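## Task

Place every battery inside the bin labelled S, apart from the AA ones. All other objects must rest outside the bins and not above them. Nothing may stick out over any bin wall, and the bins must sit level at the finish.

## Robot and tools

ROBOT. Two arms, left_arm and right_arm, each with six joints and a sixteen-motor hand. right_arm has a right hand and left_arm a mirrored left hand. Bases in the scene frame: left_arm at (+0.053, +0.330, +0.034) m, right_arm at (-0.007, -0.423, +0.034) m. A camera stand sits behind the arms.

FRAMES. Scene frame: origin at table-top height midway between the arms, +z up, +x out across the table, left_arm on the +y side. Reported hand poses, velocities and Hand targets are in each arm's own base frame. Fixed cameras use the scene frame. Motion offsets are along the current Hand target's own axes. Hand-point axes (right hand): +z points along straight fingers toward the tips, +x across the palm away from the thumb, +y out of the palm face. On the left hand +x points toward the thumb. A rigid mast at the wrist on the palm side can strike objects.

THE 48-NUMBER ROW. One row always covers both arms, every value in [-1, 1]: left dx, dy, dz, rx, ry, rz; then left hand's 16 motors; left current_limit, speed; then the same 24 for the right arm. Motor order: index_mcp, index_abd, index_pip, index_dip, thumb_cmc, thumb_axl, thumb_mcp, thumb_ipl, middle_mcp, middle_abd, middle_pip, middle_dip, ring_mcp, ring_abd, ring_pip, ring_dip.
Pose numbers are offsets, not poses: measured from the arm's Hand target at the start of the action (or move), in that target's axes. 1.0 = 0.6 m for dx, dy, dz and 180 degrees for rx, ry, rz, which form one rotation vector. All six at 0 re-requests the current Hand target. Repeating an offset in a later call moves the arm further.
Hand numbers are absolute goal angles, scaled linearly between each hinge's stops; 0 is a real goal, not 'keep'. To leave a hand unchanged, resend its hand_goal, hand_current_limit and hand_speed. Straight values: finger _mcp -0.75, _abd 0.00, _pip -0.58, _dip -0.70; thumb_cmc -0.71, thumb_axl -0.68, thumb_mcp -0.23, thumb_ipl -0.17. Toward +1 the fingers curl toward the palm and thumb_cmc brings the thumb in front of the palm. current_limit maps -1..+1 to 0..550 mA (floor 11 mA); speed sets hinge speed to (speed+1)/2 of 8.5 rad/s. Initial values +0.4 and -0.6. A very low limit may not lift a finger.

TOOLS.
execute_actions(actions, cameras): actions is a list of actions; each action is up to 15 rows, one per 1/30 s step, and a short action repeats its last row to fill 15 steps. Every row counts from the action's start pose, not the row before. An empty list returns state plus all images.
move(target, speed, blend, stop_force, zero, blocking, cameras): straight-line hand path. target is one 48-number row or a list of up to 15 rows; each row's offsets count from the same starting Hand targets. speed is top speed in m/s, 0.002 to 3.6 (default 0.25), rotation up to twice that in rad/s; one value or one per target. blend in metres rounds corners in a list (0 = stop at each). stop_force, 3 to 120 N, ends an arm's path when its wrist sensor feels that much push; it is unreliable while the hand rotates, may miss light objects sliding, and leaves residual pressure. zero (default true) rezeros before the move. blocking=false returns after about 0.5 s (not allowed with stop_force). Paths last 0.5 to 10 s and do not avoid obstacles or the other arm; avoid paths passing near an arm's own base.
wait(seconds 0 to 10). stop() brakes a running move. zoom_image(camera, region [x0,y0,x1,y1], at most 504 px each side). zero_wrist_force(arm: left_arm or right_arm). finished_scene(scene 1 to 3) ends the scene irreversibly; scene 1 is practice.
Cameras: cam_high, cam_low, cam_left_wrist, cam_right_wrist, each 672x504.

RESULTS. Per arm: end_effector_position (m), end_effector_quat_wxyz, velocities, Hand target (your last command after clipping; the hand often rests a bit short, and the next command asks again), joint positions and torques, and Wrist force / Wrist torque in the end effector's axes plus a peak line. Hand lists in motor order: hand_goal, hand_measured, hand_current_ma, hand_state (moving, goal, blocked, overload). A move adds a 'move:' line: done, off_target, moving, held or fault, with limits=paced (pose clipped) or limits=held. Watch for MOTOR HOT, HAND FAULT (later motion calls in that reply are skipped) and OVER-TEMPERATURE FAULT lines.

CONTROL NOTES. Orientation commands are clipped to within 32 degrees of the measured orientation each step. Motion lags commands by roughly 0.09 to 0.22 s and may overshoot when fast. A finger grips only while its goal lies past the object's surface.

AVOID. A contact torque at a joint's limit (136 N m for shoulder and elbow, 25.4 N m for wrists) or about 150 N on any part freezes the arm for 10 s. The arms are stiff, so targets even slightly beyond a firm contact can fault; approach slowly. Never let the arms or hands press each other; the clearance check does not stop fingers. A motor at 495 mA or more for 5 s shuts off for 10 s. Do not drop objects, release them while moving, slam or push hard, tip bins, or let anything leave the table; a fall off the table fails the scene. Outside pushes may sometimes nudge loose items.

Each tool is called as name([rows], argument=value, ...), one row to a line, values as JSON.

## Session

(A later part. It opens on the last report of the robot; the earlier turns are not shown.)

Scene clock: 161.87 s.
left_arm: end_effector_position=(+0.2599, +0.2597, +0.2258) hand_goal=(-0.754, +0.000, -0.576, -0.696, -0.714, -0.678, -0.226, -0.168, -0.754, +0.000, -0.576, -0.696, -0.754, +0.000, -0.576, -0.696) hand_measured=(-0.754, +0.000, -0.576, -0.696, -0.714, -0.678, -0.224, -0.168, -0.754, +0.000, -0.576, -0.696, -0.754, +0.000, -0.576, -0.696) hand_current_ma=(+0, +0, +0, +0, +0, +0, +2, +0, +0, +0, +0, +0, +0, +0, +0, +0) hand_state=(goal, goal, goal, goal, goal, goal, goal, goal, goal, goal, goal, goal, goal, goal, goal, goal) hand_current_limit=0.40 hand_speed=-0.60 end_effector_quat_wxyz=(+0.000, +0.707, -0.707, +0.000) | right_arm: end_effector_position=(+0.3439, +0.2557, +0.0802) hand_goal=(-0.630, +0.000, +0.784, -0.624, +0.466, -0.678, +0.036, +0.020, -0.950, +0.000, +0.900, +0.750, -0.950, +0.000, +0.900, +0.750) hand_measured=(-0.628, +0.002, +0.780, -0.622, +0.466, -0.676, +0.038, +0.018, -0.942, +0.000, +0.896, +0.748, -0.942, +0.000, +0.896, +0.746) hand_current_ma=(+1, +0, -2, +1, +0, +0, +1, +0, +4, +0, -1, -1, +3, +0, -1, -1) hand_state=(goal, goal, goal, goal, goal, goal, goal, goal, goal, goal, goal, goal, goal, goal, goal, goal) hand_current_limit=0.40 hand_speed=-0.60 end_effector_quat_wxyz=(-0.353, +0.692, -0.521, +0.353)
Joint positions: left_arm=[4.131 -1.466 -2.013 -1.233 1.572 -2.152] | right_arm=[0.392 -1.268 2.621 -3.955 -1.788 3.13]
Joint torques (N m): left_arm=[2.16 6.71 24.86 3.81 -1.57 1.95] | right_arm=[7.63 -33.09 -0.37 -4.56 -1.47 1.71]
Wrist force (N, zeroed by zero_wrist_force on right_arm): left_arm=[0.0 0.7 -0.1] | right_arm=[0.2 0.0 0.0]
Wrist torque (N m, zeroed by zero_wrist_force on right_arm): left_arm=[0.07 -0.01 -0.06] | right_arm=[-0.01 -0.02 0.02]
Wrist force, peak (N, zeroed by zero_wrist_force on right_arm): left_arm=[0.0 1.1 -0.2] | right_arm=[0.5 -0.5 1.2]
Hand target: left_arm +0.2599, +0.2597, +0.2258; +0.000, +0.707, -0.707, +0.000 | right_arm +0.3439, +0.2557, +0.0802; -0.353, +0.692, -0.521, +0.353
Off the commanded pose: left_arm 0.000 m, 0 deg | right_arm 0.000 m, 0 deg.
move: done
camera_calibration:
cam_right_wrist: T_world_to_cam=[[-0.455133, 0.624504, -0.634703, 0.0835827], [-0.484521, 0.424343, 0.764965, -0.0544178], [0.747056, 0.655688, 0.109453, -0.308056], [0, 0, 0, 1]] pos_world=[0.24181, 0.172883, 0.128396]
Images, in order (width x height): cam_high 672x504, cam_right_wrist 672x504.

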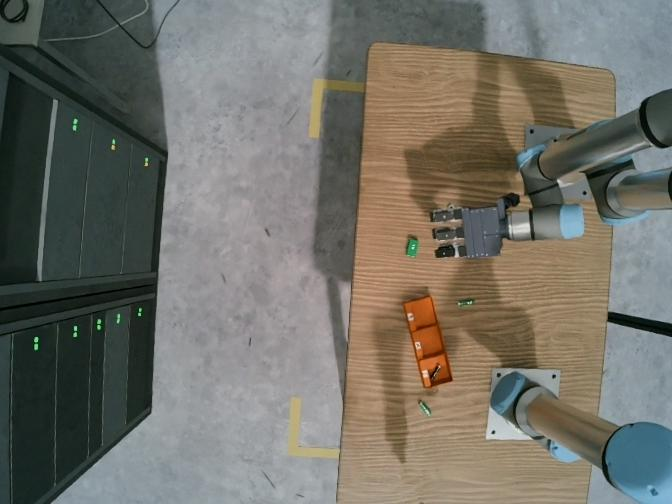

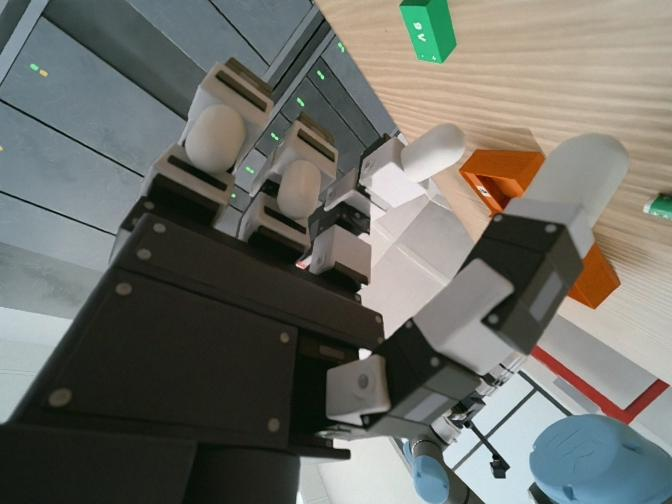

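move(target=[0,0,0,0,0,0,-0.754,0,-0.576,-0.696,-0.714,-0.678,-0.226,-0.168,-0.754,0,-0.576,-0.696,-0.754,0,-0.576,-0.696,0.4,-0.6,0.0306,-0.0190,0.2240,-0.01205,0.08576,0.05,-0.63,0,0.785,-0.623,0.466,-0.678,0.036,0.02,-0.95,0,0.9,0.75,-0.95,0,0.9,0.75,0.4,-0.6], speed=0.2, cameras=["cam_high","cam_right_wrist"])

zoom_image(camera="cam_high", region=[370, 190, 470, 290])

Scene clock: 171.67 s.
left_arm: end_effector_position=(+0.2599, +0.2597, +0.2258) hand_goal=(-0.754, +0.000, -0.576, -0.696, -0.714, -0.678, -0.226, -0.168, -0.754, +0.000, -0.576, -0.696, -0.754, +0.000, -0.576, -0.696) hand_measured=(-0.754, +0.000, -0.576, -0.696, -0.714, -0.678, -0.224, -0.168, -0.754, +0.000, -0.576, -0.696, -0.754, +0.000, -0.576, -0.696) hand_current_ma=(+0, +0, +0, +0, +0, +0, +2, +0, +0, +0, +0, +0, +0, +0, +0, +0) hand_state=(goal, goal, goal, goal, goal, goal, goal, goal, goal, goal, goal, goal, goal, goal, goal, goal) hand_current_limit=0.40 hand_speed=-0.60 end_effector_quat_wxyz=(+0.000, +0.707, -0.707, +0.000) | right_arm: end_effector_position=(+0.4682, +0.2564, +0.0248) hand_goal=(-0.630, +0.000, +0.784, -0.624, +0.466, -0.678, +0.036, +0.020, -0.950, +0.000, +0.900, +0.750, -0.950, +0.000, +0.900, +0.750) hand_measured=(-0.628, +0.002, +0.780, -0.622, +0.466, -0.676, +0.038, +0.018, -0.942, +0.000, +0.896, +0.748, -0.942, +0.000, +0.896, +0.746) hand_current_ma=(+1, +0, -2, +1, +0, +0, +0, +0, +4, +0, -1, -1, +3, +0, -1, -1) hand_state=(goal, goal, goal, goal, goal, goal, goal, goal, goal, goal, goal, goal, goal, goal, goal, goal) hand_current_limit=0.40 hand_speed=-0.60 end_effector_quat_wxyz=(-0.293, +0.602, -0.623, +0.404)
Joint positions: left_arm=[4.131 -1.466 -2.013 -1.233 1.572 -2.152] | right_arm=[0.389 -0.97 2.29 -3.861 -2.052 3.308]
Joint torques (N m): left_arm=[1.5 6.49 24.7 3.69 -1.61 1.74] | right_arm=[6.28 -23.28 -13.3 -1.05 -1.89 1.82]
Wrist force (N, zeroed by zero_wrist_force on right_arm): left_arm=[-0.1 0.8 -0.1] | right_arm=[0.1 -0.1 0.0]
Wrist torque (N m, zeroed by zero_wrist_force on right_arm): left_arm=[0.08 -0.01 -0.06] | right_arm=[-0.03 -0.01 0.01]
Wrist force, peak (N, zeroed by zero_wrist_force on right_arm): left_arm=[-0.2 1.0 -0.4] | right_arm=[0.0 -0.2 1.1]
Hand target: left_arm +0.2599, +0.2597, +0.2258; +0.000, +0.707, -0.707, +0.000 | right_arm +0.4682, +0.2564, +0.0248; -0.293, +0.602, -0.623, +0.404
Off the commanded pose: left_arm 0.000 m, 0 deg | right_arm 0.000 m, 0 deg.
move: done
camera_calibration:
cam_right_wrist: T_world_to_cam=[[-0.239856, 0.73427, -0.635073, -0.0243647], [-0.329777, 0.553644, 0.764673, -0.0578291], [0.91308, 0.392844, 0.109351, -0.405556], [0, 0, 0, 1]] pos_world=[0.345391, 0.209227, 0.0730949]
Images, in order (width x height): cam_high 672x504, cam_right_wrist 672x504.

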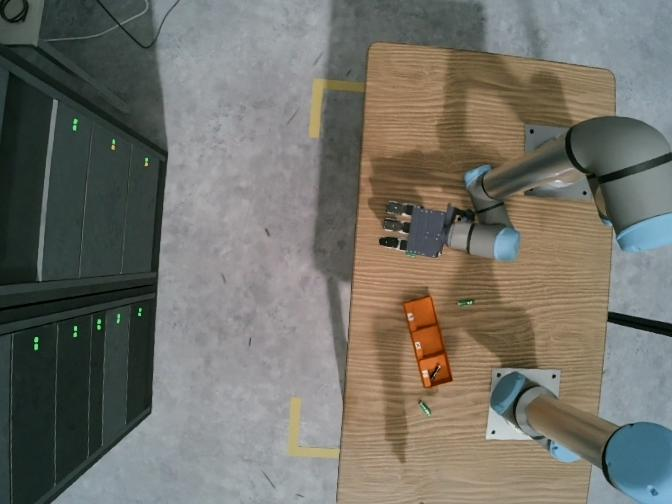

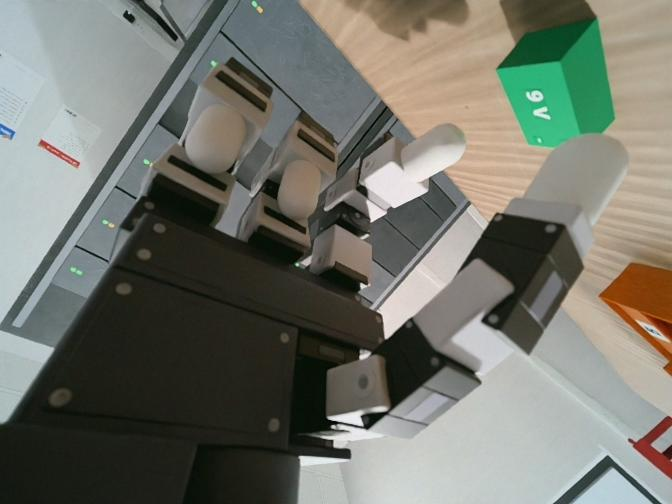

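Scaled by 5.040.

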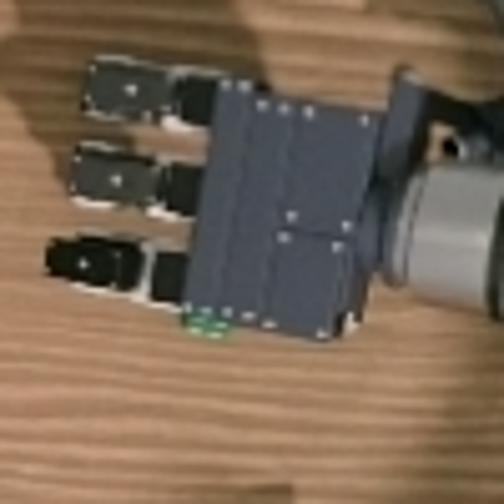

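zoom_image(camera="cam_right_wrist", region=[460, 0, 661, 160])

Scaled by 2.507.

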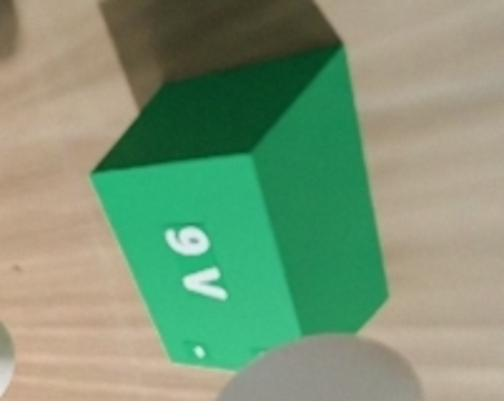

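move(target=[0,0,0,0,0,0,-0.754,0,-0.576,-0.696,-0.714,-0.678,-0.226,-0.168,-0.754,0,-0.576,-0.696,-0.754,0,-0.576,-0.696,0.4,-0.6,-0.0082,0.0420,0.0272,0,0,0,-0.63,0,0.785,-0.623,0.466,-0.678,0.036,0.02,-0.95,0,0.9,0.75,-0.95,0,0.9,0.75,0.4,-0.6], speed=0.05, stop_force=4, cameras=["cam_right_wrist"])

zoom_image(camera="cam_right_wrist", region=[400, 40, 651, 240])

Scene clock: 176.30 s.
left_arm: end_effector_position=(+0.2599, +0.2597, +0.2258) hand_goal=(-0.754, +0.000, -0.576, -0.696, -0.714, -0.678, -0.226, -0.168, -0.754, +0.000, -0.576, -0.696, -0.754, +0.000, -0.576, -0.696) hand_measured=(-0.754, +0.000, -0.576, -0.696, -0.714, -0.678, -0.224, -0.168, -0.754, +0.000, -0.576, -0.696, -0.754, +0.000, -0.576, -0.696) hand_current_ma=(+0, +0, +0, +0, +0, +0, +2, +0, +0, +0, +0, +0, +0, +0, +0, +0) hand_state=(goal, goal, goal, goal, goal, goal, goal, goal, goal, goal, goal, goal, goal, goal, goal, goal) hand_current_limit=0.40 hand_speed=-0.60 end_effector_quat_wxyz=(+0.000, +0.707, -0.707, +0.000) | right_arm: end_effector_position=(+0.4697, +0.2575, -0.0056) hand_goal=(-0.630, +0.000, +0.784, -0.624, +0.466, -0.678, +0.036, +0.020, -0.950, +0.000, +0.900, +0.750, -0.950, +0.000, +0.900, +0.750) hand_measured=(-0.628, +0.002, +0.780, -0.622, +0.466, -0.676, +0.038, +0.018, -0.942, +0.000, +0.896, +0.748, -0.942, +0.000, +0.896, +0.746) hand_current_ma=(+1, +0, -2, +1, +0, +0, +0, +0, +4, +0, -1, -1, +3, +0, -1, -1) hand_state=(goal, goal, goal, goal, goal, goal, goal, goal, goal, goal, goal, goal, goal, goal, goal, goal) hand_current_limit=0.40 hand_speed=-0.60 end_effector_quat_wxyz=(-0.293, +0.602, -0.623, +0.404)
Joint positions: left_arm=[4.131 -1.466 -2.013 -1.233 1.572 -2.152] | right_arm=[0.391 -0.877 2.274 -3.938 -2.053 3.309]
Joint torques (N m): left_arm=[1.41 7.28 24.75 3.83 -1.56 1.69] | right_arm=[7.23 -23.42 -11.01 -4.37 -2 -0.91]
Wrist force (N, zeroed by zero_wrist_force on right_arm): left_arm=[-0.1 0.9 -0.2] | right_arm=[0.1 0.0 -0.2]
Wrist torque (N m, zeroed by zero_wrist_force on right_arm): left_arm=[0.09 -0.01 -0.06] | right_arm=[0.02 0.00 0.01]
Wrist force, peak (N, zeroed by zero_wrist_force on right_arm): left_arm=[0.0 1.0 -0.1] | right_arm=[0.3 -0.5 -0.3]
Hand target: left_arm +0.2599, +0.2597, +0.2258; +0.000, +0.707, -0.707, +0.000 | right_arm +0.4697, +0.2575, -0.0056; -0.293, +0.602, -0.623, +0.404
Off the commanded pose: left_arm 0.000 m, 0 deg | right_arm 0.000 m, 0 deg.
move: done
camera_calibration:
cam_right_wrist: T_world_to_cam=[[-0.23979, 0.734299, -0.635064, -0.0441245], [-0.329727, 0.553665, 0.76468, -0.0346865], [0.913116, 0.39276, 0.109355, -0.40412], [0, 0, 0, 1]] pos_world=[0.346991, 0.210327, 0.0426949]
Images, in order (width x height): cam_right_wrist 672x504.

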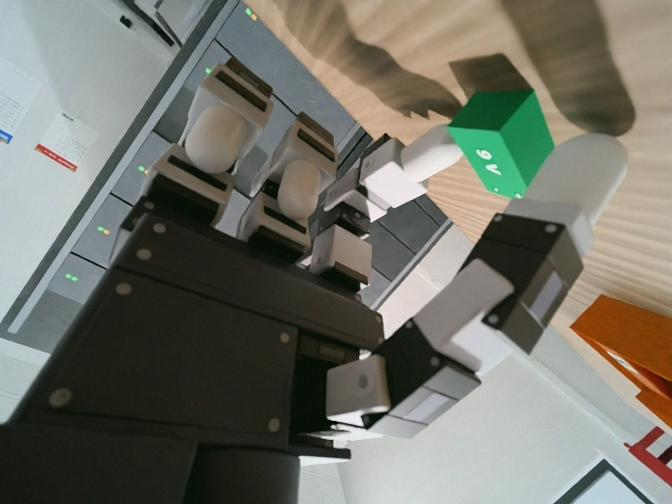

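Scaled by 2.008.

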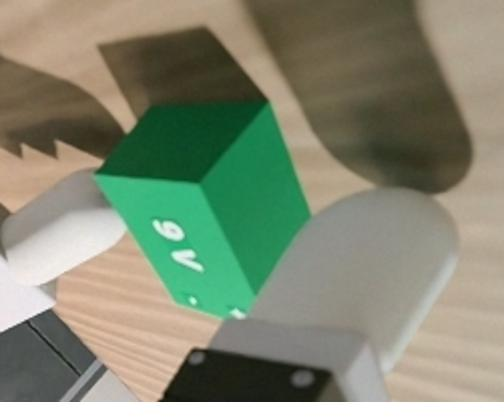

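move([
  [0,0,0,0,0,0,-0.754,0,-0.576,-0.696,-0.714,-0.678,-0.226,-0.168,-0.754,0,-0.576,-0.696,-0.754,0,-0.576,-0.696,0.4,-0.6,0,0,0,0,0,0,-0.54,0,0.75,-0.623,0.466,-0.678,0.13,0.0,-0.95,0,0.9,0.75,-0.95,0,0.9,0.75,0.4,-0.7],
  [0,0,0,0,0,0,-0.754,0,-0.576,-0.696,-0.714,-0.678,-0.226,-0.168,-0.754,0,-0.576,-0.696,-0.754,0,-0.576,-0.696,0.4,-0.6,0,0,0,0,0,0,-0.40,0,0.75,-0.623,0.466,-0.678,0.19,-0.04,-0.95,0,0.9,0.75,-0.95,0,0.9,0.75,0.1,-0.85],
], speed=0.1, cameras=["cam_right_wrist"])

zoom_image(camera="cam_right_wrist", region=[400, 40, 651, 240])

Scene clock: 178.63 s.
left_arm: end_effector_position=(+0.2599, +0.2597, +0.2258) hand_goal=(-0.754, +0.000, -0.576, -0.696, -0.714, -0.678, -0.226, -0.168, -0.754, +0.000, -0.576, -0.696, -0.754, +0.000, -0.576, -0.696) hand_measured=(-0.754, +0.000, -0.576, -0.696, -0.714, -0.678, -0.224, -0.168, -0.754, +0.000, -0.576, -0.696, -0.754, +0.000, -0.576, -0.696) hand_current_ma=(+0, +0, +0, +0, +0, +0, +2, +0, +0, +0, +0, +0, +0, +0, +0, +0) hand_state=(goal, goal, goal, goal, goal, goal, goal, goal, goal, goal, goal, goal, goal, goal, goal, goal) hand_current_limit=0.40 hand_speed=-0.60 end_effector_quat_wxyz=(+0.000, +0.707, -0.707, +0.000) | right_arm: end_effector_position=(+0.4697, +0.2576, -0.0056) hand_goal=(-0.400, +0.000, +0.750, -0.624, +0.466, -0.678, +0.190, -0.040, -0.950, +0.000, +0.900, +0.750, -0.950, +0.000, +0.900, +0.750) hand_measured=(-0.524, +0.002, +0.740, -0.622, +0.466, -0.676, +0.140, -0.052, -0.942, +0.000, +0.896, +0.748, -0.942, +0.000, +0.896, +0.746) hand_current_ma=(-303, +0, -5, +0, +0, +0, -115, -11, +4, +0, -1, -1, +3, +0, -1, -1) hand_state=(blocked, goal, goal, goal, goal, goal, blocked, goal, goal, goal, goal, goal, goal, goal, goal, goal) hand_current_limit=0.10 hand_speed=-0.85 end_effector_quat_wxyz=(-0.293, +0.602, -0.623, +0.404)
Joint positions: left_arm=[4.131 -1.466 -2.013 -1.233 1.572 -2.152] | right_arm=[0.391 -0.877 2.274 -3.938 -2.053 3.309]
Joint torques (N m): left_arm=[0.76 6.17 25.19 3.64 -1.57 1.67] | right_arm=[6.9 -23.56 -6.7 -1.87 -1.4 -0.9]
Wrist force (N, zeroed by zero_wrist_force on right_arm): left_arm=[-0.2 0.7 -0.1] | right_arm=[1.0 -6.3 -0.9]
Wrist torque (N m, zeroed by zero_wrist_force on right_arm): left_arm=[0.07 0.01 -0.07] | right_arm=[-0.18 -0.05 0.13]
Wrist force, peak (N, zeroed by zero_wrist_force on right_arm): left_arm=[-0.2 1.2 -0.1] | right_arm=[1.2 -6.5 -0.8]
Hand target: left_arm +0.2599, +0.2597, +0.2258; +0.000, +0.707, -0.707, +0.000 | right_arm +0.4697, +0.2575, -0.0056; -0.293, +0.602, -0.623, +0.404
Off the commanded pose: left_arm 0.000 m, 0 deg | right_arm 0.000 m, 0 deg.
move: done
camera_calibration:
cam_right_wrist: T_world_to_cam=[[-0.239781, 0.734286, -0.635082, -0.0441239], [-0.329733, 0.553682, 0.764665, -0.0346875], [0.913116, 0.39276, 0.109356, -0.40412], [0, 0, 0, 1]] pos_world=[0.346991, 0.210328, 0.0426948]
Images, in order (width x height): cam_right_wrist 672x504.

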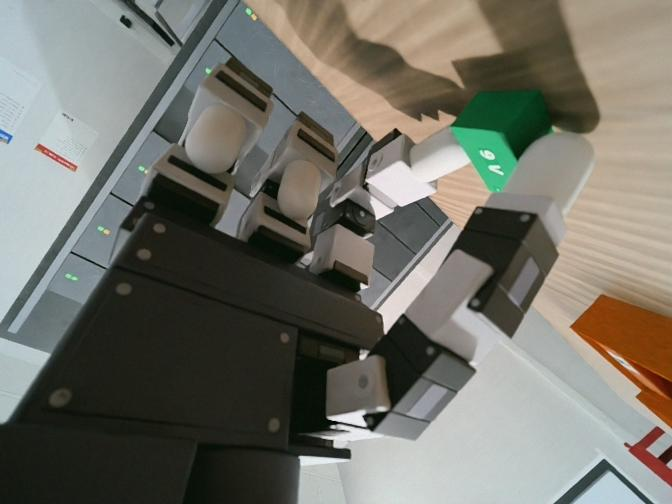

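Scaled by 2.008.

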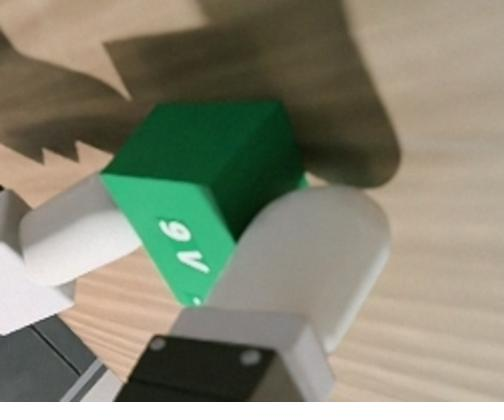

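move(target=[0,0,0,0,0,0,-0.754,0,-0.576,-0.696,-0.714,-0.678,-0.226,-0.168,-0.754,0,-0.576,-0.696,-0.754,0,-0.576,-0.696,0.4,-0.6,0.0251,-0.1787,-0.1042,0,0,0,-0.40,0,0.75,-0.623,0.466,-0.678,0.19,-0.04,-0.95,0,0.9,0.75,-0.95,0,0.9,0.75,0.1,-0.85], speed=0.1, cameras=["cam_right_wrist"])

zoom_image(camera="cam_right_wrist", region=[400, 40, 651, 240])

Scene clock: 180.93 s.
left_arm: end_effector_position=(+0.2599, +0.2597, +0.2258) hand_goal=(-0.754, +0.000, -0.576, -0.696, -0.714, -0.678, -0.226, -0.168, -0.754, +0.000, -0.576, -0.696, -0.754, +0.000, -0.576, -0.696) hand_measured=(-0.754, +0.000, -0.576, -0.696, -0.714, -0.678, -0.224, -0.168, -0.754, +0.000, -0.576, -0.696, -0.754, +0.000, -0.576, -0.696) hand_current_ma=(+0, +0, +0, +0, +0, +0, +2, +0, +0, +0, +0, +0, +0, +0, +0, +0) hand_state=(goal, goal, goal, goal, goal, goal, goal, goal, goal, goal, goal, goal, goal, goal, goal, goal) hand_current_limit=0.40 hand_speed=-0.60 end_effector_quat_wxyz=(+0.000, +0.707, -0.707, +0.000) | right_arm: end_effector_position=(+0.4699, +0.2576, +0.1194) hand_goal=(-0.400, +0.000, +0.750, -0.624, +0.466, -0.678, +0.190, -0.040, -0.950, +0.000, +0.900, +0.750, -0.950, +0.000, +0.900, +0.750) hand_measured=(-0.498, +0.002, +0.720, -0.640, +0.466, -0.678, +0.140, -0.062, -0.942, +0.000, +0.896, +0.748, -0.942, +0.000, +0.896, +0.746) hand_current_ma=(-248, +0, -33, -12, +0, +0, -116, -31, +4, +0, -1, -1, +3, +0, -1, -1) hand_state=(blocked, goal, blocked, goal, goal, goal, blocked, blocked, goal, goal, goal, goal, goal, goal, goal, goal) hand_current_limit=0.10 hand_speed=-0.85 end_effector_quat_wxyz=(-0.293, +0.602, -0.623, +0.404)
Joint positions: left_arm=[4.131 -1.466 -2.013 -1.233 1.572 -2.152] | right_arm=[0.391 -1.239 2.271 -3.572 -2.053 3.309]
Joint torques (N m): left_arm=[1.61 6.1 24.08 3.75 -1.59 1.6] | right_arm=[-5.15 -39.19 -18.17 -0.66 -0.13 1.57]
Wrist force (N, zeroed by zero_wrist_force on right_arm): left_arm=[-0.1 0.8 0.0] | right_arm=[-0.1 0.3 0.2]
Wrist torque (N m, zeroed by zero_wrist_force on right_arm): left_arm=[0.06 0.00 -0.06] | right_arm=[0.01 0.00 0.01]
Wrist force, peak (N, zeroed by zero_wrist_force on right_arm): left_arm=[0.0 1.0 -0.1] | right_arm=[1.0 -6.7 -0.8]
Hand target: left_arm +0.2599, +0.2597, +0.2258; +0.000, +0.707, -0.707, +0.000 | right_arm +0.4699, +0.2576, +0.1194; -0.293, +0.602, -0.623, +0.404
Off the commanded pose: left_arm 0.000 m, 0 deg | right_arm 0.000 m, 0 deg.
move: done
camera_calibration:
cam_right_wrist: T_world_to_cam=[[-0.239927, 0.734221, -0.635102, 0.0352796], [-0.329746, 0.553679, 0.764661, -0.130287], [0.913073, 0.392885, 0.109263, -0.417916], [0, 0, 0, 1]] pos_world=[0.347091, 0.210428, 0.167695]
Images, in order (width x height): cam_right_wrist 672x504.

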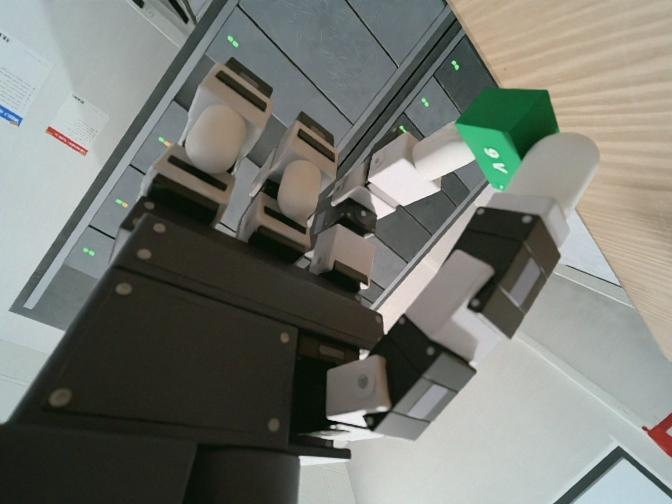

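Scaled by 2.008.

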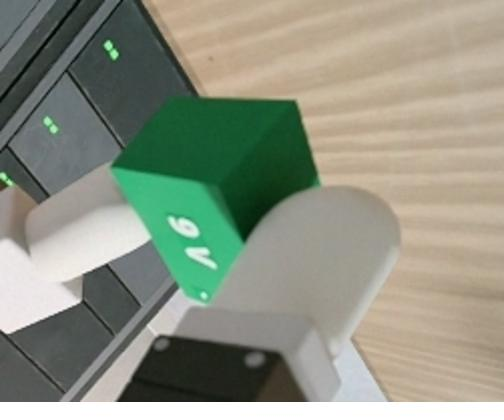

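move(target=[0,0,0,0,0,0,-0.754,0,-0.576,-0.696,-0.714,-0.678,-0.226,-0.168,-0.754,0,-0.576,-0.696,-0.754,0,-0.576,-0.696,0.4,-0.6,-0.6622,0.0750,-0.2237,0.0783,-0.5574,-0.325,-0.40,0,0.75,-0.623,0.466,-0.678,0.19,-0.04,-0.95,0,0.9,0.75,-0.95,0,0.9,0.75,0.1,-0.85], speed=0.3, cameras=["cam_high","cam_right_wrist"])

zoom_image(camera="cam_high", region=[370, 310, 490, 430])

Scene clock: 188.70 s.
left_arm: end_effector_position=(+0.2599, +0.2597, +0.2258) hand_goal=(-0.754, +0.000, -0.576, -0.696, -0.714, -0.678, -0.226, -0.168, -0.754, +0.000, -0.576, -0.696, -0.754, +0.000, -0.576, -0.696) hand_measured=(-0.754, +0.000, -0.576, -0.696, -0.714, -0.678, -0.224, -0.168, -0.754, +0.000, -0.576, -0.696, -0.754, +0.000, -0.576, -0.696) hand_current_ma=(+0, +0, +0, +0, +0, +0, +2, +0, +0, +0, +0, +0, +0, +0, +0, +0) hand_state=(goal, goal, goal, goal, goal, goal, goal, goal, goal, goal, goal, goal, goal, goal, goal, goal) hand_current_limit=0.40 hand_speed=-0.60 end_effector_quat_wxyz=(+0.000, +0.707, -0.707, +0.000) | right_arm: end_effector_position=(+0.3732, +0.6677, +0.1000) hand_goal=(-0.400, +0.000, +0.750, -0.624, +0.466, -0.678, +0.190, -0.040, -0.950, +0.000, +0.900, +0.750, -0.950, +0.000, +0.900, +0.750) hand_measured=(-0.498, +0.002, +0.720, -0.640, +0.466, -0.678, +0.140, -0.062, -0.942, +0.000, +0.896, +0.748, -0.942, +0.000, +0.896, +0.746) hand_current_ma=(-247, +0, -33, -12, +0, +0, -116, -31, +4, +0, -1, -1, +3, +0, -1, -1) hand_state=(blocked, goal, blocked, goal, goal, goal, blocked, blocked, goal, goal, goal, goal, goal, goal, goal, goal) hand_current_limit=0.10 hand_speed=-0.85 end_effector_quat_wxyz=(-0.498, +0.846, +0.187, -0.040)
Joint positions: left_arm=[4.131 -1.466 -2.013 -1.233 1.572 -2.152] | right_arm=[0.685 -0.862 1.551 -2.838 -0.64 2.117]
Joint torques (N m): left_arm=[0.9 7.26 23.98 3.7 -1.64 1.52] | right_arm=[7.51 -37.72 -23.54 -0.89 2.75 -1.64]
Wrist force (N, zeroed by zero_wrist_force on right_arm): left_arm=[0.0 0.6 0.0] | right_arm=[0.0 0.3 0.4]
Wrist torque (N m, zeroed by zero_wrist_force on right_arm): left_arm=[0.04 -0.01 -0.05] | right_arm=[-0.01 -0.02 0.11]
Wrist force, peak (N, zeroed by zero_wrist_force on right_arm): left_arm=[0.0 1.0 -0.1] | right_arm=[0.4 0.3 0.8]
Hand target: left_arm +0.2599, +0.2597, +0.2258; +0.000, +0.707, -0.707, +0.000 | right_arm +0.3732, +0.6677, +0.1000; -0.498, +0.846, +0.187, -0.040
Off the commanded pose: left_arm 0.000 m, 0 deg | right_arm 0.000 m, 0 deg.
move: done
camera_calibration:
cam_right_wrist: T_world_to_cam=[[-0.546955, -0.546631, -0.634062, 0.668431], [-0.341916, -0.545481, 0.765209, 0.363948], [-0.764155, 0.635331, 0.111451, -0.0248078], [0, 0, 0, 1]] pos_world=[0.471085, 0.579673, 0.148096]
Images, in order (width x height): cam_high 672x504, cam_right_wrist 672x504.

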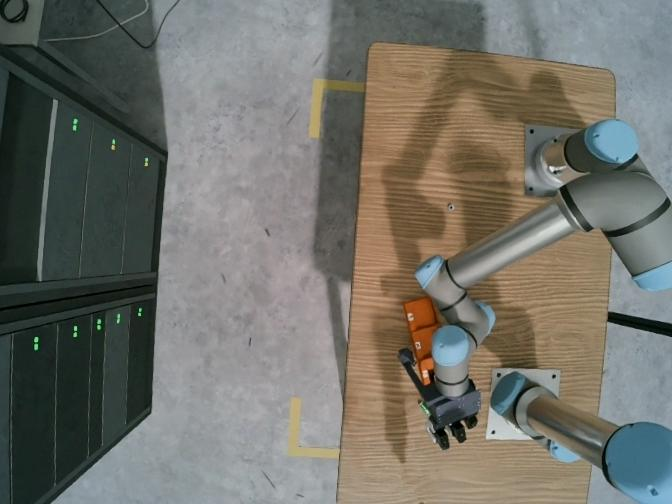

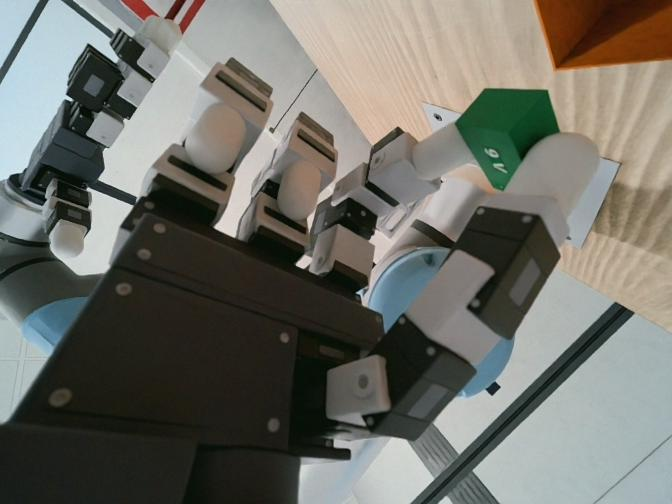

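Scaled by 4.200.

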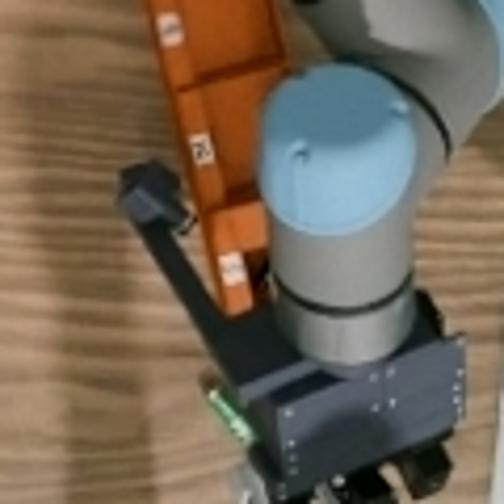

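move(target=[0,0,0,0,0,0,-0.754,0,-0.576,-0.696,-0.714,-0.678,-0.226,-0.168,-0.754,0,-0.576,-0.696,-0.754,0,-0.576,-0.696,0.4,-0.6,-0.0090,0.0643,0.0375,0,0,0,-0.40,0,0.75,-0.623,0.466,-0.678,0.19,-0.04,-0.95,0,0.9,0.75,-0.95,0,0.9,0.75,0.1,-0.85], speed=0.1, cameras=["cam_high","cam_low","cam_right_wrist"])

zoom_image(camera="cam_low", region=[120, 200, 420, 420])

zoom_image(camera="cam_right_wrist", region=[430, 0, 672, 200])

Scene clock: 195.57 s.
left_arm: end_effector_position=(+0.2599, +0.2597, +0.2258) hand_goal=(-0.754, +0.000, -0.576, -0.696, -0.714, -0.678, -0.226, -0.168, -0.754, +0.000, -0.576, -0.696, -0.754, +0.000, -0.576, -0.696) hand_measured=(-0.754, +0.000, -0.576, -0.696, -0.714, -0.678, -0.224, -0.168, -0.754, +0.000, -0.576, -0.696, -0.754, +0.000, -0.576, -0.696) hand_current_ma=(+0, +0, +0, +0, +0, +0, +2, +0, +0, +0, +0, +0, +0, +0, +0, +0) hand_state=(goal, goal, goal, goal, goal, goal, goal, goal, goal, goal, goal, goal, goal, goal, goal, goal) hand_current_limit=0.40 hand_speed=-0.60 end_effector_quat_wxyz=(+0.000, +0.707, -0.707, +0.000) | right_arm: end_effector_position=(+0.3732, +0.6677, +0.0551) hand_goal=(-0.400, +0.000, +0.750, -0.624, +0.466, -0.678, +0.190, -0.040, -0.950, +0.000, +0.900, +0.750, -0.950, +0.000, +0.900, +0.750) hand_measured=(-0.498, +0.002, +0.720, -0.640, +0.466, -0.678, +0.140, -0.062, -0.942, +0.000, +0.896, +0.748, -0.942, +0.000, +0.896, +0.746) hand_current_ma=(-247, +0, -33, -12, +0, +0, -116, -31, +4, +0, -1, -1, +3, +0, -1, -1) hand_state=(blocked, goal, blocked, goal, goal, goal, blocked, blocked, goal, goal, goal, goal, goal, goal, goal, goal) hand_current_limit=0.10 hand_speed=-0.85 end_effector_quat_wxyz=(-0.498, +0.846, +0.187, -0.040)
Joint positions: left_arm=[4.131 -1.466 -2.013 -1.233 1.572 -2.152] | right_arm=[0.685 -0.792 1.565 -2.923 -0.64 2.116]
Joint torques (N m): left_arm=[0.27 6.08 24.89 3.65 -1.54 1.72] | right_arm=[2.1 -38.41 -22.32 -4.51 1.14 1.51]
Wrist force (N, zeroed by zero_wrist_force on right_arm): left_arm=[0.0 0.7 -0.1] | right_arm=[0.1 0.2 0.3]
Wrist torque (N m, zeroed by zero_wrist_force on right_arm): left_arm=[0.07 -0.02 -0.05] | right_arm=[-0.02 -0.01 0.03]
Wrist force, peak (N, zeroed by zero_wrist_force on right_arm): left_arm=[0.0 1.0 -0.2] | right_arm=[0.0 1.1 0.7]
Hand target: left_arm +0.2599, +0.2597, +0.2258; +0.000, +0.707, -0.707, +0.000 | right_arm +0.3732, +0.6677, +0.0551; -0.498, +0.846, +0.187, -0.040
Off the commanded pose: left_arm 0.000 m, 0 deg | right_arm 0.000 m, 0 deg.
move: done
camera_calibration:
cam_right_wrist: T_world_to_cam=[[-0.546952, -0.546731, -0.633979, 0.639947], [-0.341828, -0.545437, 0.765279, 0.398308], [-0.764197, 0.635282, 0.11144, -0.0197432], [0, 0, 0, 1]] pos_world=[0.471085, 0.579673, 0.103096]
Images, in order (width x height): cam_high 672x504, cam_low 672x504, cam_right_wrist 672x504.

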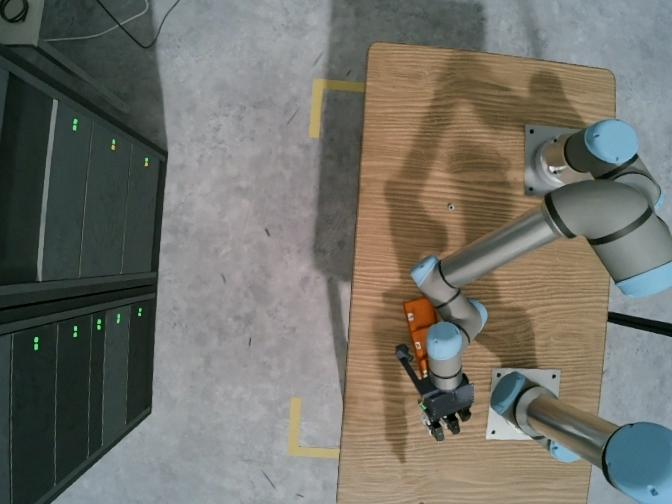

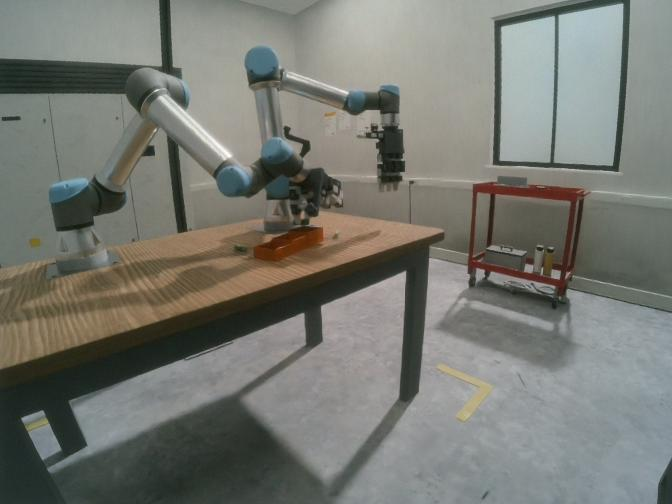

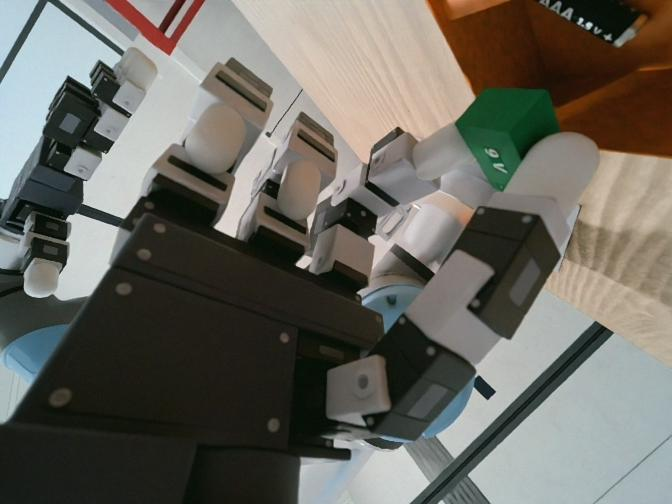

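Scaled by 1.680.

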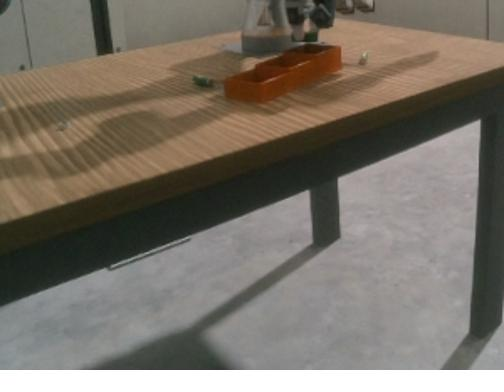

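Scaled by 2.083.

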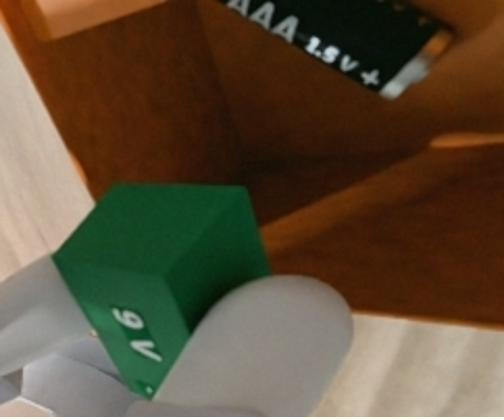

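move(target=[0,0,0,0,0,0,-0.754,0,-0.576,-0.696,-0.714,-0.678,-0.226,-0.168,-0.754,0,-0.576,-0.696,-0.754,0,-0.576,-0.696,0.4,-0.6,-0.0053,0.0255,0.0217,0,0,0,-0.40,0,0.75,-0.623,0.466,-0.678,0.19,-0.04,-0.95,0,0.9,0.75,-0.95,0,0.9,0.75,0.1,-0.85], speed=0.06)

move(target=[0,0,0,0,0,0,-0.754,0,-0.576,-0.696,-0.714,-0.678,-0.226,-0.168,-0.754,0,-0.576,-0.696,-0.754,0,-0.576,-0.696,0.4,-0.6,-0.0046,0.0329,0.0192,0,0,0,-0.40,0,0.75,-0.623,0.466,-0.678,0.19,-0.04,-0.95,0,0.9,0.75,-0.95,0,0.9,0.75,0.1,-0.85], speed=0.03, stop_force=3, cameras=["cam_right_wrist"])

zoom_image(camera="cam_right_wrist", region=[430, 0, 672, 200])

Scene clock: 202.80 s.
left_arm: end_effector_position=(+0.2599, +0.2597, +0.2258) hand_goal=(-0.754, +0.000, -0.576, -0.696, -0.714, -0.678, -0.226, -0.168, -0.754, +0.000, -0.576, -0.696, -0.754, +0.000, -0.576, -0.696) hand_measured=(-0.754, +0.000, -0.576, -0.696, -0.714, -0.678, -0.224, -0.168, -0.754, +0.000, -0.576, -0.696, -0.754, +0.000, -0.576, -0.696) hand_current_ma=(+0, +0, +0, +0, +0, +0, +2, +0, +0, +0, +0, +0, +0, +0, +0, +0) hand_state=(goal, goal, goal, goal, goal, goal, goal, goal, goal, goal, goal, goal, goal, goal, goal, goal) hand_current_limit=0.40 hand_speed=-0.60 end_effector_quat_wxyz=(+0.000, +0.707, -0.707, +0.000) | right_arm: end_effector_position=(+0.3712, +0.6707, +0.0351) hand_goal=(-0.400, +0.000, +0.750, -0.624, +0.466, -0.678, +0.190, -0.040, -0.950, +0.000, +0.900, +0.750, -0.950, +0.000, +0.900, +0.750) hand_measured=(-0.498, +0.002, +0.720, -0.640, +0.466, -0.678, +0.140, -0.062, -0.942, +0.000, +0.896, +0.748, -0.942, +0.000, +0.896, +0.746) hand_current_ma=(-242, +0, -33, -12, +0, +0, -117, -33, +4, +0, -1, -1, +3, +0, -1, -1) hand_state=(blocked, goal, blocked, goal, goal, goal, blocked, blocked, goal, goal, goal, goal, goal, goal, goal, goal) hand_current_limit=0.10 hand_speed=-0.85 end_effector_quat_wxyz=(-0.498, +0.846, +0.187, -0.040)
Joint positions: left_arm=[4.131 -1.466 -2.013 -1.233 1.572 -2.152] | right_arm=[0.69 -0.755 1.562 -2.963 -0.643 2.124]
Joint torques (N m): left_arm=[-0.45 6.94 23.77 3.58 -1.73 1.65] | right_arm=[7.84 -39.66 -21.4 -4.34 -0.3 1.5]
Wrist force (N, zeroed by zero_wrist_force on right_arm): left_arm=[0.1 0.8 -0.1] | right_arm=[0.6 -0.1 -0.3]
Wrist torque (N m, zeroed by zero_wrist_force on right_arm): left_arm=[0.08 -0.03 -0.05] | right_arm=[-0.02 -0.05 0.02]
Wrist force, peak (N, zeroed by zero_wrist_force on right_arm): left_arm=[-0.2 1.1 0.0] | right_arm=[0.7 0.1 -0.3]
Hand target: left_arm +0.2599, +0.2597, +0.2258; +0.000, +0.707, -0.707, +0.000 | right_arm +0.3712, +0.6707, +0.0350; -0.498, +0.846, +0.187, -0.040
Off the commanded pose: left_arm 0.000 m, 0 deg | right_arm 0.000 m, 0 deg.
move: done

Scene clock: 203.97 s.
left_arm: end_effector_position=(+0.2599, +0.2597, +0.2258) hand_goal=(-0.754, +0.000, -0.576, -0.696, -0.714, -0.678, -0.226, -0.168, -0.754, +0.000, -0.576, -0.696, -0.754, +0.000, -0.576, -0.696) hand_measured=(-0.754, +0.000, -0.576, -0.696, -0.714, -0.678, -0.224, -0.168, -0.754, +0.000, -0.576, -0.696, -0.754, +0.000, -0.576, -0.696) hand_current_ma=(+0, +0, +0, +0, +0, +0, +2, +0, +0, +0, +0, +0, +0, +0, +0, +0) hand_state=(goal, goal, goal, goal, goal, goal, goal, goal, goal, goal, goal, goal, goal, goal, goal, goal) hand_current_limit=0.40 hand_speed=-0.60 end_effector_quat_wxyz=(+0.000, +0.707, -0.707, +0.000) | right_arm: end_effector_position=(+0.3712, +0.6707, +0.0330) hand_goal=(-0.400, +0.000, +0.750, -0.624, +0.466, -0.678, +0.190, -0.040, -0.950, +0.000, +0.900, +0.750, -0.950, +0.000, +0.900, +0.750) hand_measured=(-0.490, +0.002, +0.724, -0.640, +0.464, -0.678, +0.134, -0.064, -0.942, +0.000, +0.896, +0.748, -0.942, +0.000, +0.896, +0.746) hand_current_ma=(-214, +0, -26, -11, +0, +0, -138, -38, +4, +0, -1, -1, +3, +0, -1, -1) hand_state=(blocked, goal, blocked, goal, goal, goal, blocked, blocked, goal, goal, goal, goal, goal, goal, goal, goal) hand_current_limit=0.10 hand_speed=-0.85 end_effector_quat_wxyz=(-0.498, +0.846, +0.187, -0.040)
Joint positions: left_arm=[4.131 -1.466 -2.013 -1.233 1.572 -2.152] | right_arm=[0.69 -0.751 1.562 -2.966 -0.643 2.124]
Joint torques (N m): left_arm=[-0.1 6.78 24.75 3.97 -1.55 1.68] | right_arm=[7.36 -62.86 -13.93 -0.61 -0.04 1.18]
Wrist force (N, zeroed by zero_wrist_force on right_arm): left_arm=[-0.1 0.8 -0.4] | right_arm=[0.0 0.3 -0.6]
Wrist torque (N m, zeroed by zero_wrist_force on right_arm): left_arm=[0.10 -0.02 -0.07] | right_arm=[0.00 -0.01 0.01]
Wrist force, peak (N, zeroed by zero_wrist_force on right_arm): left_arm=[-0.1 1.0 0.0] | right_arm=[0.9 -2.7 -1.8]
Hand target: left_arm +0.2599, +0.2597, +0.2258; +0.000, +0.707, -0.707, +0.000 | right_arm +0.3712, +0.6707, +0.0330; -0.498, +0.846, +0.187, -0.040 (not the last commanded pose)
Off the commanded pose: left_arm 0.000 m, 0 deg | right_arm 0.021 m, 0 deg.
move: contact (right_arm)
camera_calibration:
cam_right_wrist: T_world_to_cam=[[-0.546846, -0.546674, -0.634119, 0.626465], [-0.341981, -0.545484, 0.765177, 0.416335], [-0.764204, 0.635291, 0.111344, -0.0207723], [0, 0, 0, 1]] pos_world=[0.469084, 0.582773, 0.0809956]
Images, in order (width x height): cam_right_wrist 672x504.

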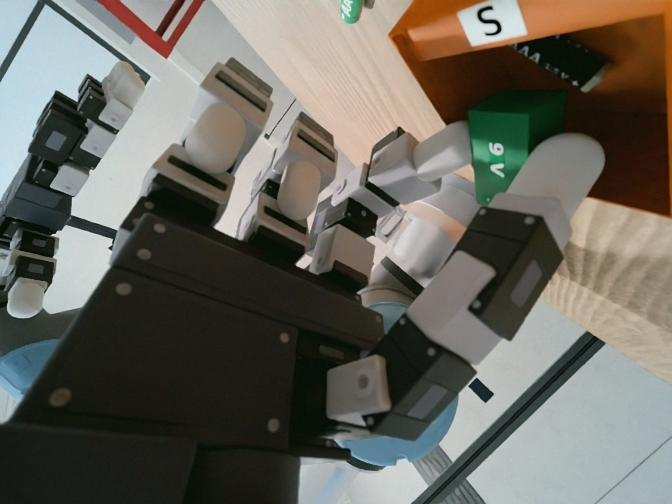

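Scaled by 2.083.

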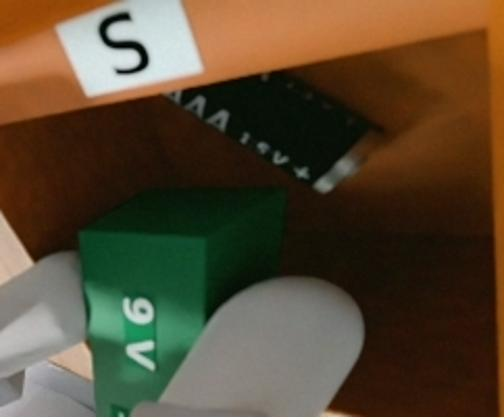

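wait(seconds=0.1, cameras=["cam_low","cam_high"])

zoom_image(camera="cam_low", region=[230, 160, 360, 270])

zoom_image(camera="cam_high", region=[385, 330, 485, 430])

Scene clock: 210.37 s.
left_arm: end_effector_position=(+0.2599, +0.2597, +0.2258) hand_goal=(-0.754, +0.000, -0.576, -0.696, -0.714, -0.678, -0.226, -0.168, -0.754, +0.000, -0.576, -0.696, -0.754, +0.000, -0.576, -0.696) hand_measured=(-0.754, +0.000, -0.576, -0.696, -0.714, -0.678, -0.224, -0.168, -0.754, +0.000, -0.576, -0.696, -0.754, +0.000, -0.576, -0.696) hand_current_ma=(+0, +0, +0, +0, +0, +0, +2, +0, +0, +0, +0, +0, +0, +0, +0, +0) hand_state=(goal, goal, goal, goal, goal, goal, goal, goal, goal, goal, goal, goal, goal, goal, goal, goal) hand_current_limit=0.40 hand_speed=-0.60 end_effector_quat_wxyz=(+0.000, +0.707, -0.707, +0.000) | right_arm: end_effector_position=(+0.3712, +0.6707, +0.0330) hand_goal=(-0.400, +0.000, +0.750, -0.624, +0.466, -0.678, +0.190, -0.040, -0.950, +0.000, +0.900, +0.750, -0.950, +0.000, +0.900, +0.750) hand_measured=(-0.490, +0.002, +0.724, -0.640, +0.464, -0.678, +0.134, -0.064, -0.942, +0.000, +0.896, +0.748, -0.942, +0.000, +0.896, +0.746) hand_current_ma=(-214, +0, -26, -11, +0, +0, -138, -38, +4, +0, -1, -1, +3, +0, -1, -1) hand_state=(blocked, goal, blocked, goal, goal, goal, blocked, blocked, goal, goal, goal, goal, goal, goal, goal, goal) hand_current_limit=0.10 hand_speed=-0.85 end_effector_quat_wxyz=(-0.498, +0.846, +0.187, -0.040)
Joint positions: left_arm=[4.131 -1.466 -2.013 -1.233 1.572 -2.152] | right_arm=[0.69 -0.751 1.562 -2.966 -0.643 2.124]
Joint torques (N m): left_arm=[-0.78 6.81 24.03 3.76 -1.75 1.69] | right_arm=[6.18 -63.36 -19.08 -0.61 0.85 1.21]
Wrist force (N, zeroed by zero_wrist_force on right_arm): left_arm=[-0.1 1.0 0.1] | right_arm=[0.0 0.2 -0.6]
Wrist torque (N m, zeroed by zero_wrist_force on right_arm): left_arm=[0.08 0.00 -0.07] | right_arm=[-0.02 -0.03 0.01]
Wrist force, peak (N, zeroed by zero_wrist_force on right_arm): left_arm=[0.0 1.0 -0.3] | right_arm=[0.5 0.3 -0.7]
Hand target: left_arm +0.2599, +0.2597, +0.2258; +0.000, +0.707, -0.707, +0.000 | right_arm +0.3712, +0.6707, +0.0330; -0.498, +0.846, +0.187, -0.040 (not the last commanded pose)
Off the commanded pose: left_arm 0.000 m, 0 deg | right_arm 0.021 m, 0 deg.
wait: 0.10 s; at rest from the start
Images, in order (width x height): cam_high 672x504, cam_low 672x504.

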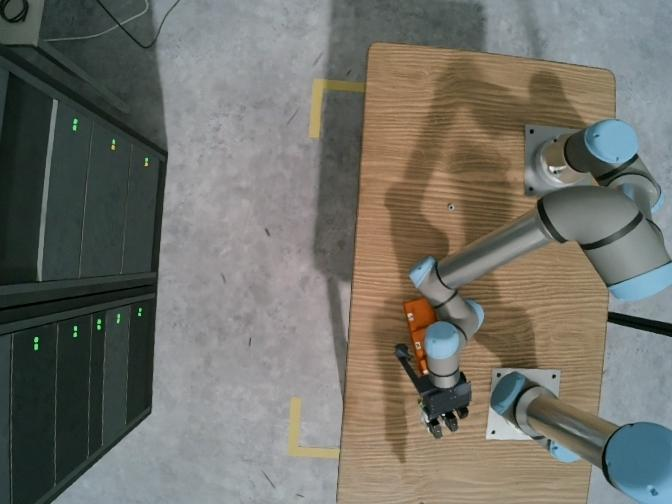

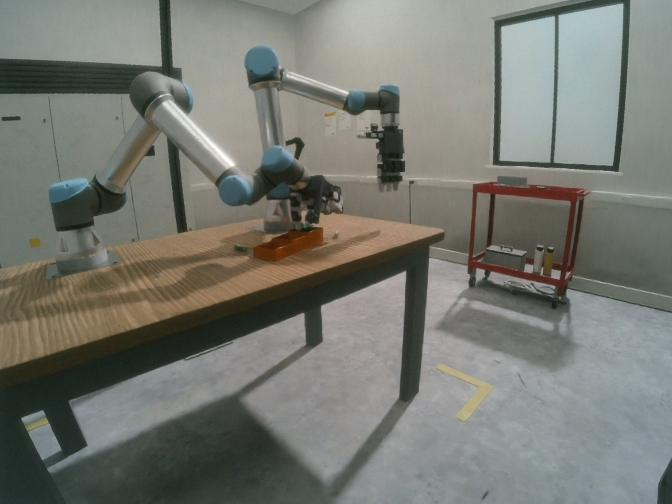

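Scaled by 3.877.

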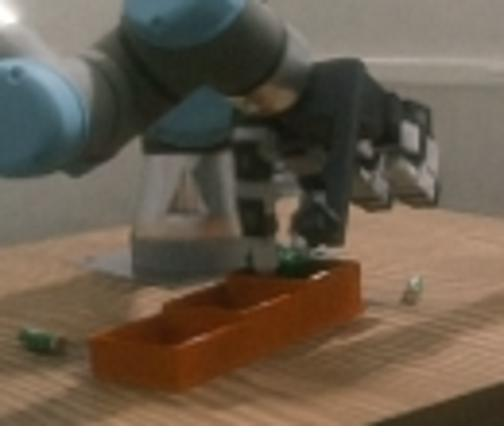

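Scaled by 5.040.

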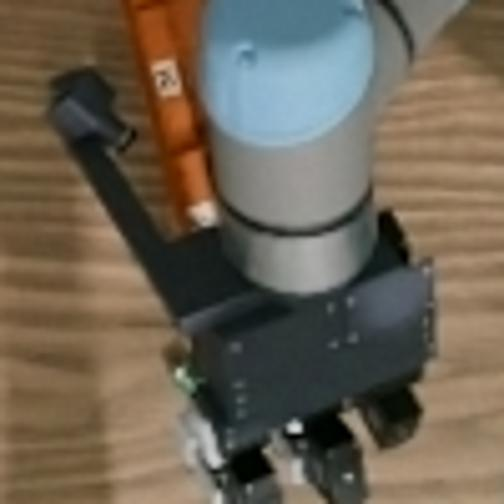

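zoom_image(camera="cam_low", region=[280, 205, 330, 250])

Scaled by 10.080.

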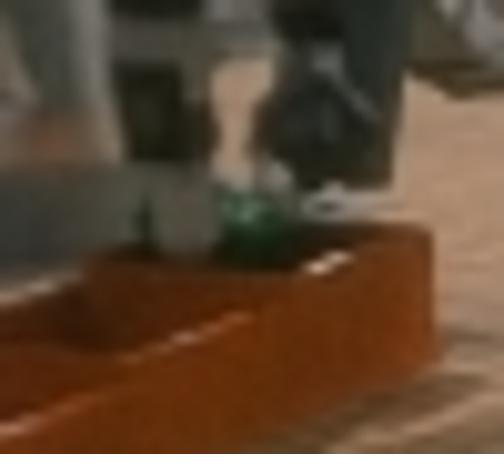

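execute_actions(actions=[], cameras=["cam_right_wrist"])

zoom_image(camera="cam_right_wrist", region=[450, 130, 550, 220])

Scene clock: 215.03 s.
left_arm: end_effector_position=(+0.2599, +0.2597, +0.2258) hand_goal=(-0.754, +0.000, -0.576, -0.696, -0.714, -0.678, -0.226, -0.168, -0.754, +0.000, -0.576, -0.696, -0.754, +0.000, -0.576, -0.696) hand_measured=(-0.754, +0.000, -0.576, -0.696, -0.714, -0.678, -0.224, -0.168, -0.754, +0.000, -0.576, -0.696, -0.754, +0.000, -0.576, -0.696) hand_current_ma=(+0, +0, +0, +0, +0, +0, +2, +0, +0, +0, +0, +0, +0, +0, +0, +0) hand_state=(goal, goal, goal, goal, goal, goal, goal, goal, goal, goal, goal, goal, goal, goal, goal, goal) hand_current_limit=0.40 hand_speed=-0.60 end_effector_quat_wxyz=(+0.000, +0.707, -0.707, +0.000) | right_arm: end_effector_position=(+0.3712, +0.6707, +0.0330) hand_goal=(-0.400, +0.000, +0.750, -0.624, +0.466, -0.678, +0.190, -0.040, -0.950, +0.000, +0.900, +0.750, -0.950, +0.000, +0.900, +0.750) hand_measured=(-0.490, +0.002, +0.724, -0.640, +0.464, -0.678, +0.134, -0.064, -0.942, +0.000, +0.896, +0.748, -0.942, +0.000, +0.896, +0.746) hand_current_ma=(-214, +0, -26, -11, +0, +0, -138, -38, +4, +0, -1, -1, +3, +0, -1, -1) hand_state=(blocked, goal, blocked, goal, goal, goal, blocked, blocked, goal, goal, goal, goal, goal, goal, goal, goal) hand_current_limit=0.10 hand_speed=-0.85 end_effector_quat_wxyz=(-0.498, +0.846, +0.187, -0.040)
Joint positions: left_arm=[4.131 -1.466 -2.013 -1.233 1.572 -2.152] | right_arm=[0.69 -0.751 1.562 -2.966 -0.643 2.124]
Joint velocities: within noise
Joint torques (N m): left_arm=[-0.89 7.2 25.02 3.66 -1.64 1.57] | right_arm=[5.85 -63.21 -19.29 -0.64 1.68 1.2]
Wrist force (N, zeroed by zero_wrist_force on right_arm): left_arm=[0.0 0.7 -0.2] | right_arm=[0.2 0.3 -0.7]
Wrist torque (N m, zeroed by zero_wrist_force on right_arm): left_arm=[0.07 -0.02 -0.05] | right_arm=[0.01 -0.04 0.02]
Wrist force, peak (N, zeroed by zero_wrist_force on right_arm): left_arm=[0.2 1.0 0.0] | right_arm=[0.3 0.2 -0.8]
Hand target: left_arm +0.2599, +0.2597, +0.2258; +0.000, +0.707, -0.707, +0.000 | right_arm +0.3712, +0.6707, +0.0330; -0.498, +0.846, +0.187, -0.040 (not the last commanded pose)
Off the commanded pose: left_arm 0.000 m, 0 deg | right_arm 0.021 m, 0 deg.
camera_calibration:
cam_right_wrist: T_world_to_cam=[[-0.546825, -0.546639, -0.634167, 0.626438], [-0.342015, -0.545519, 0.765137, 0.416375], [-0.764204, 0.635291, 0.111345, -0.0207729], [0, 0, 0, 1]] pos_world=[0.469084, 0.582773, 0.0809955]
Images, in order (width x height): cam_right_wrist 672x504.

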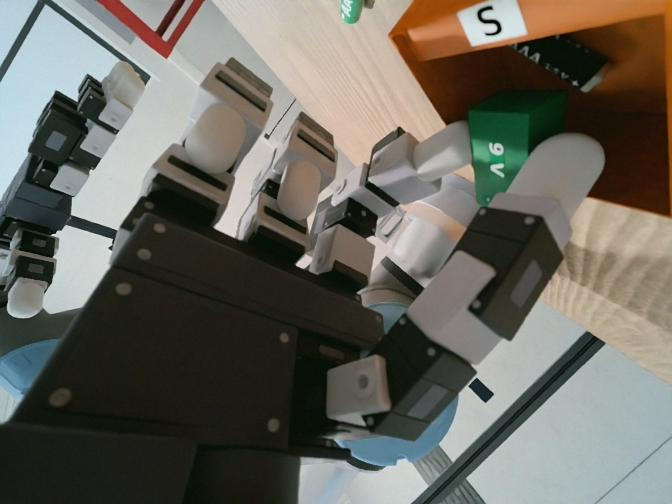

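Scaled by 5.040.

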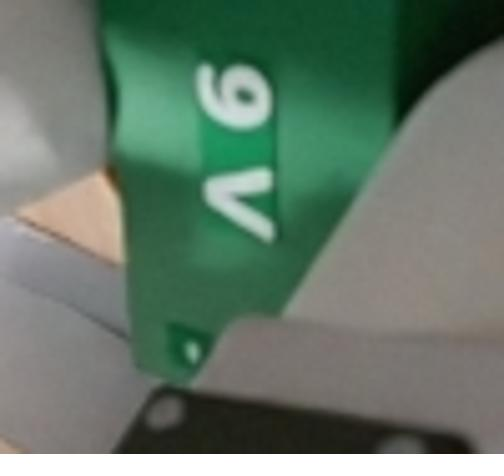

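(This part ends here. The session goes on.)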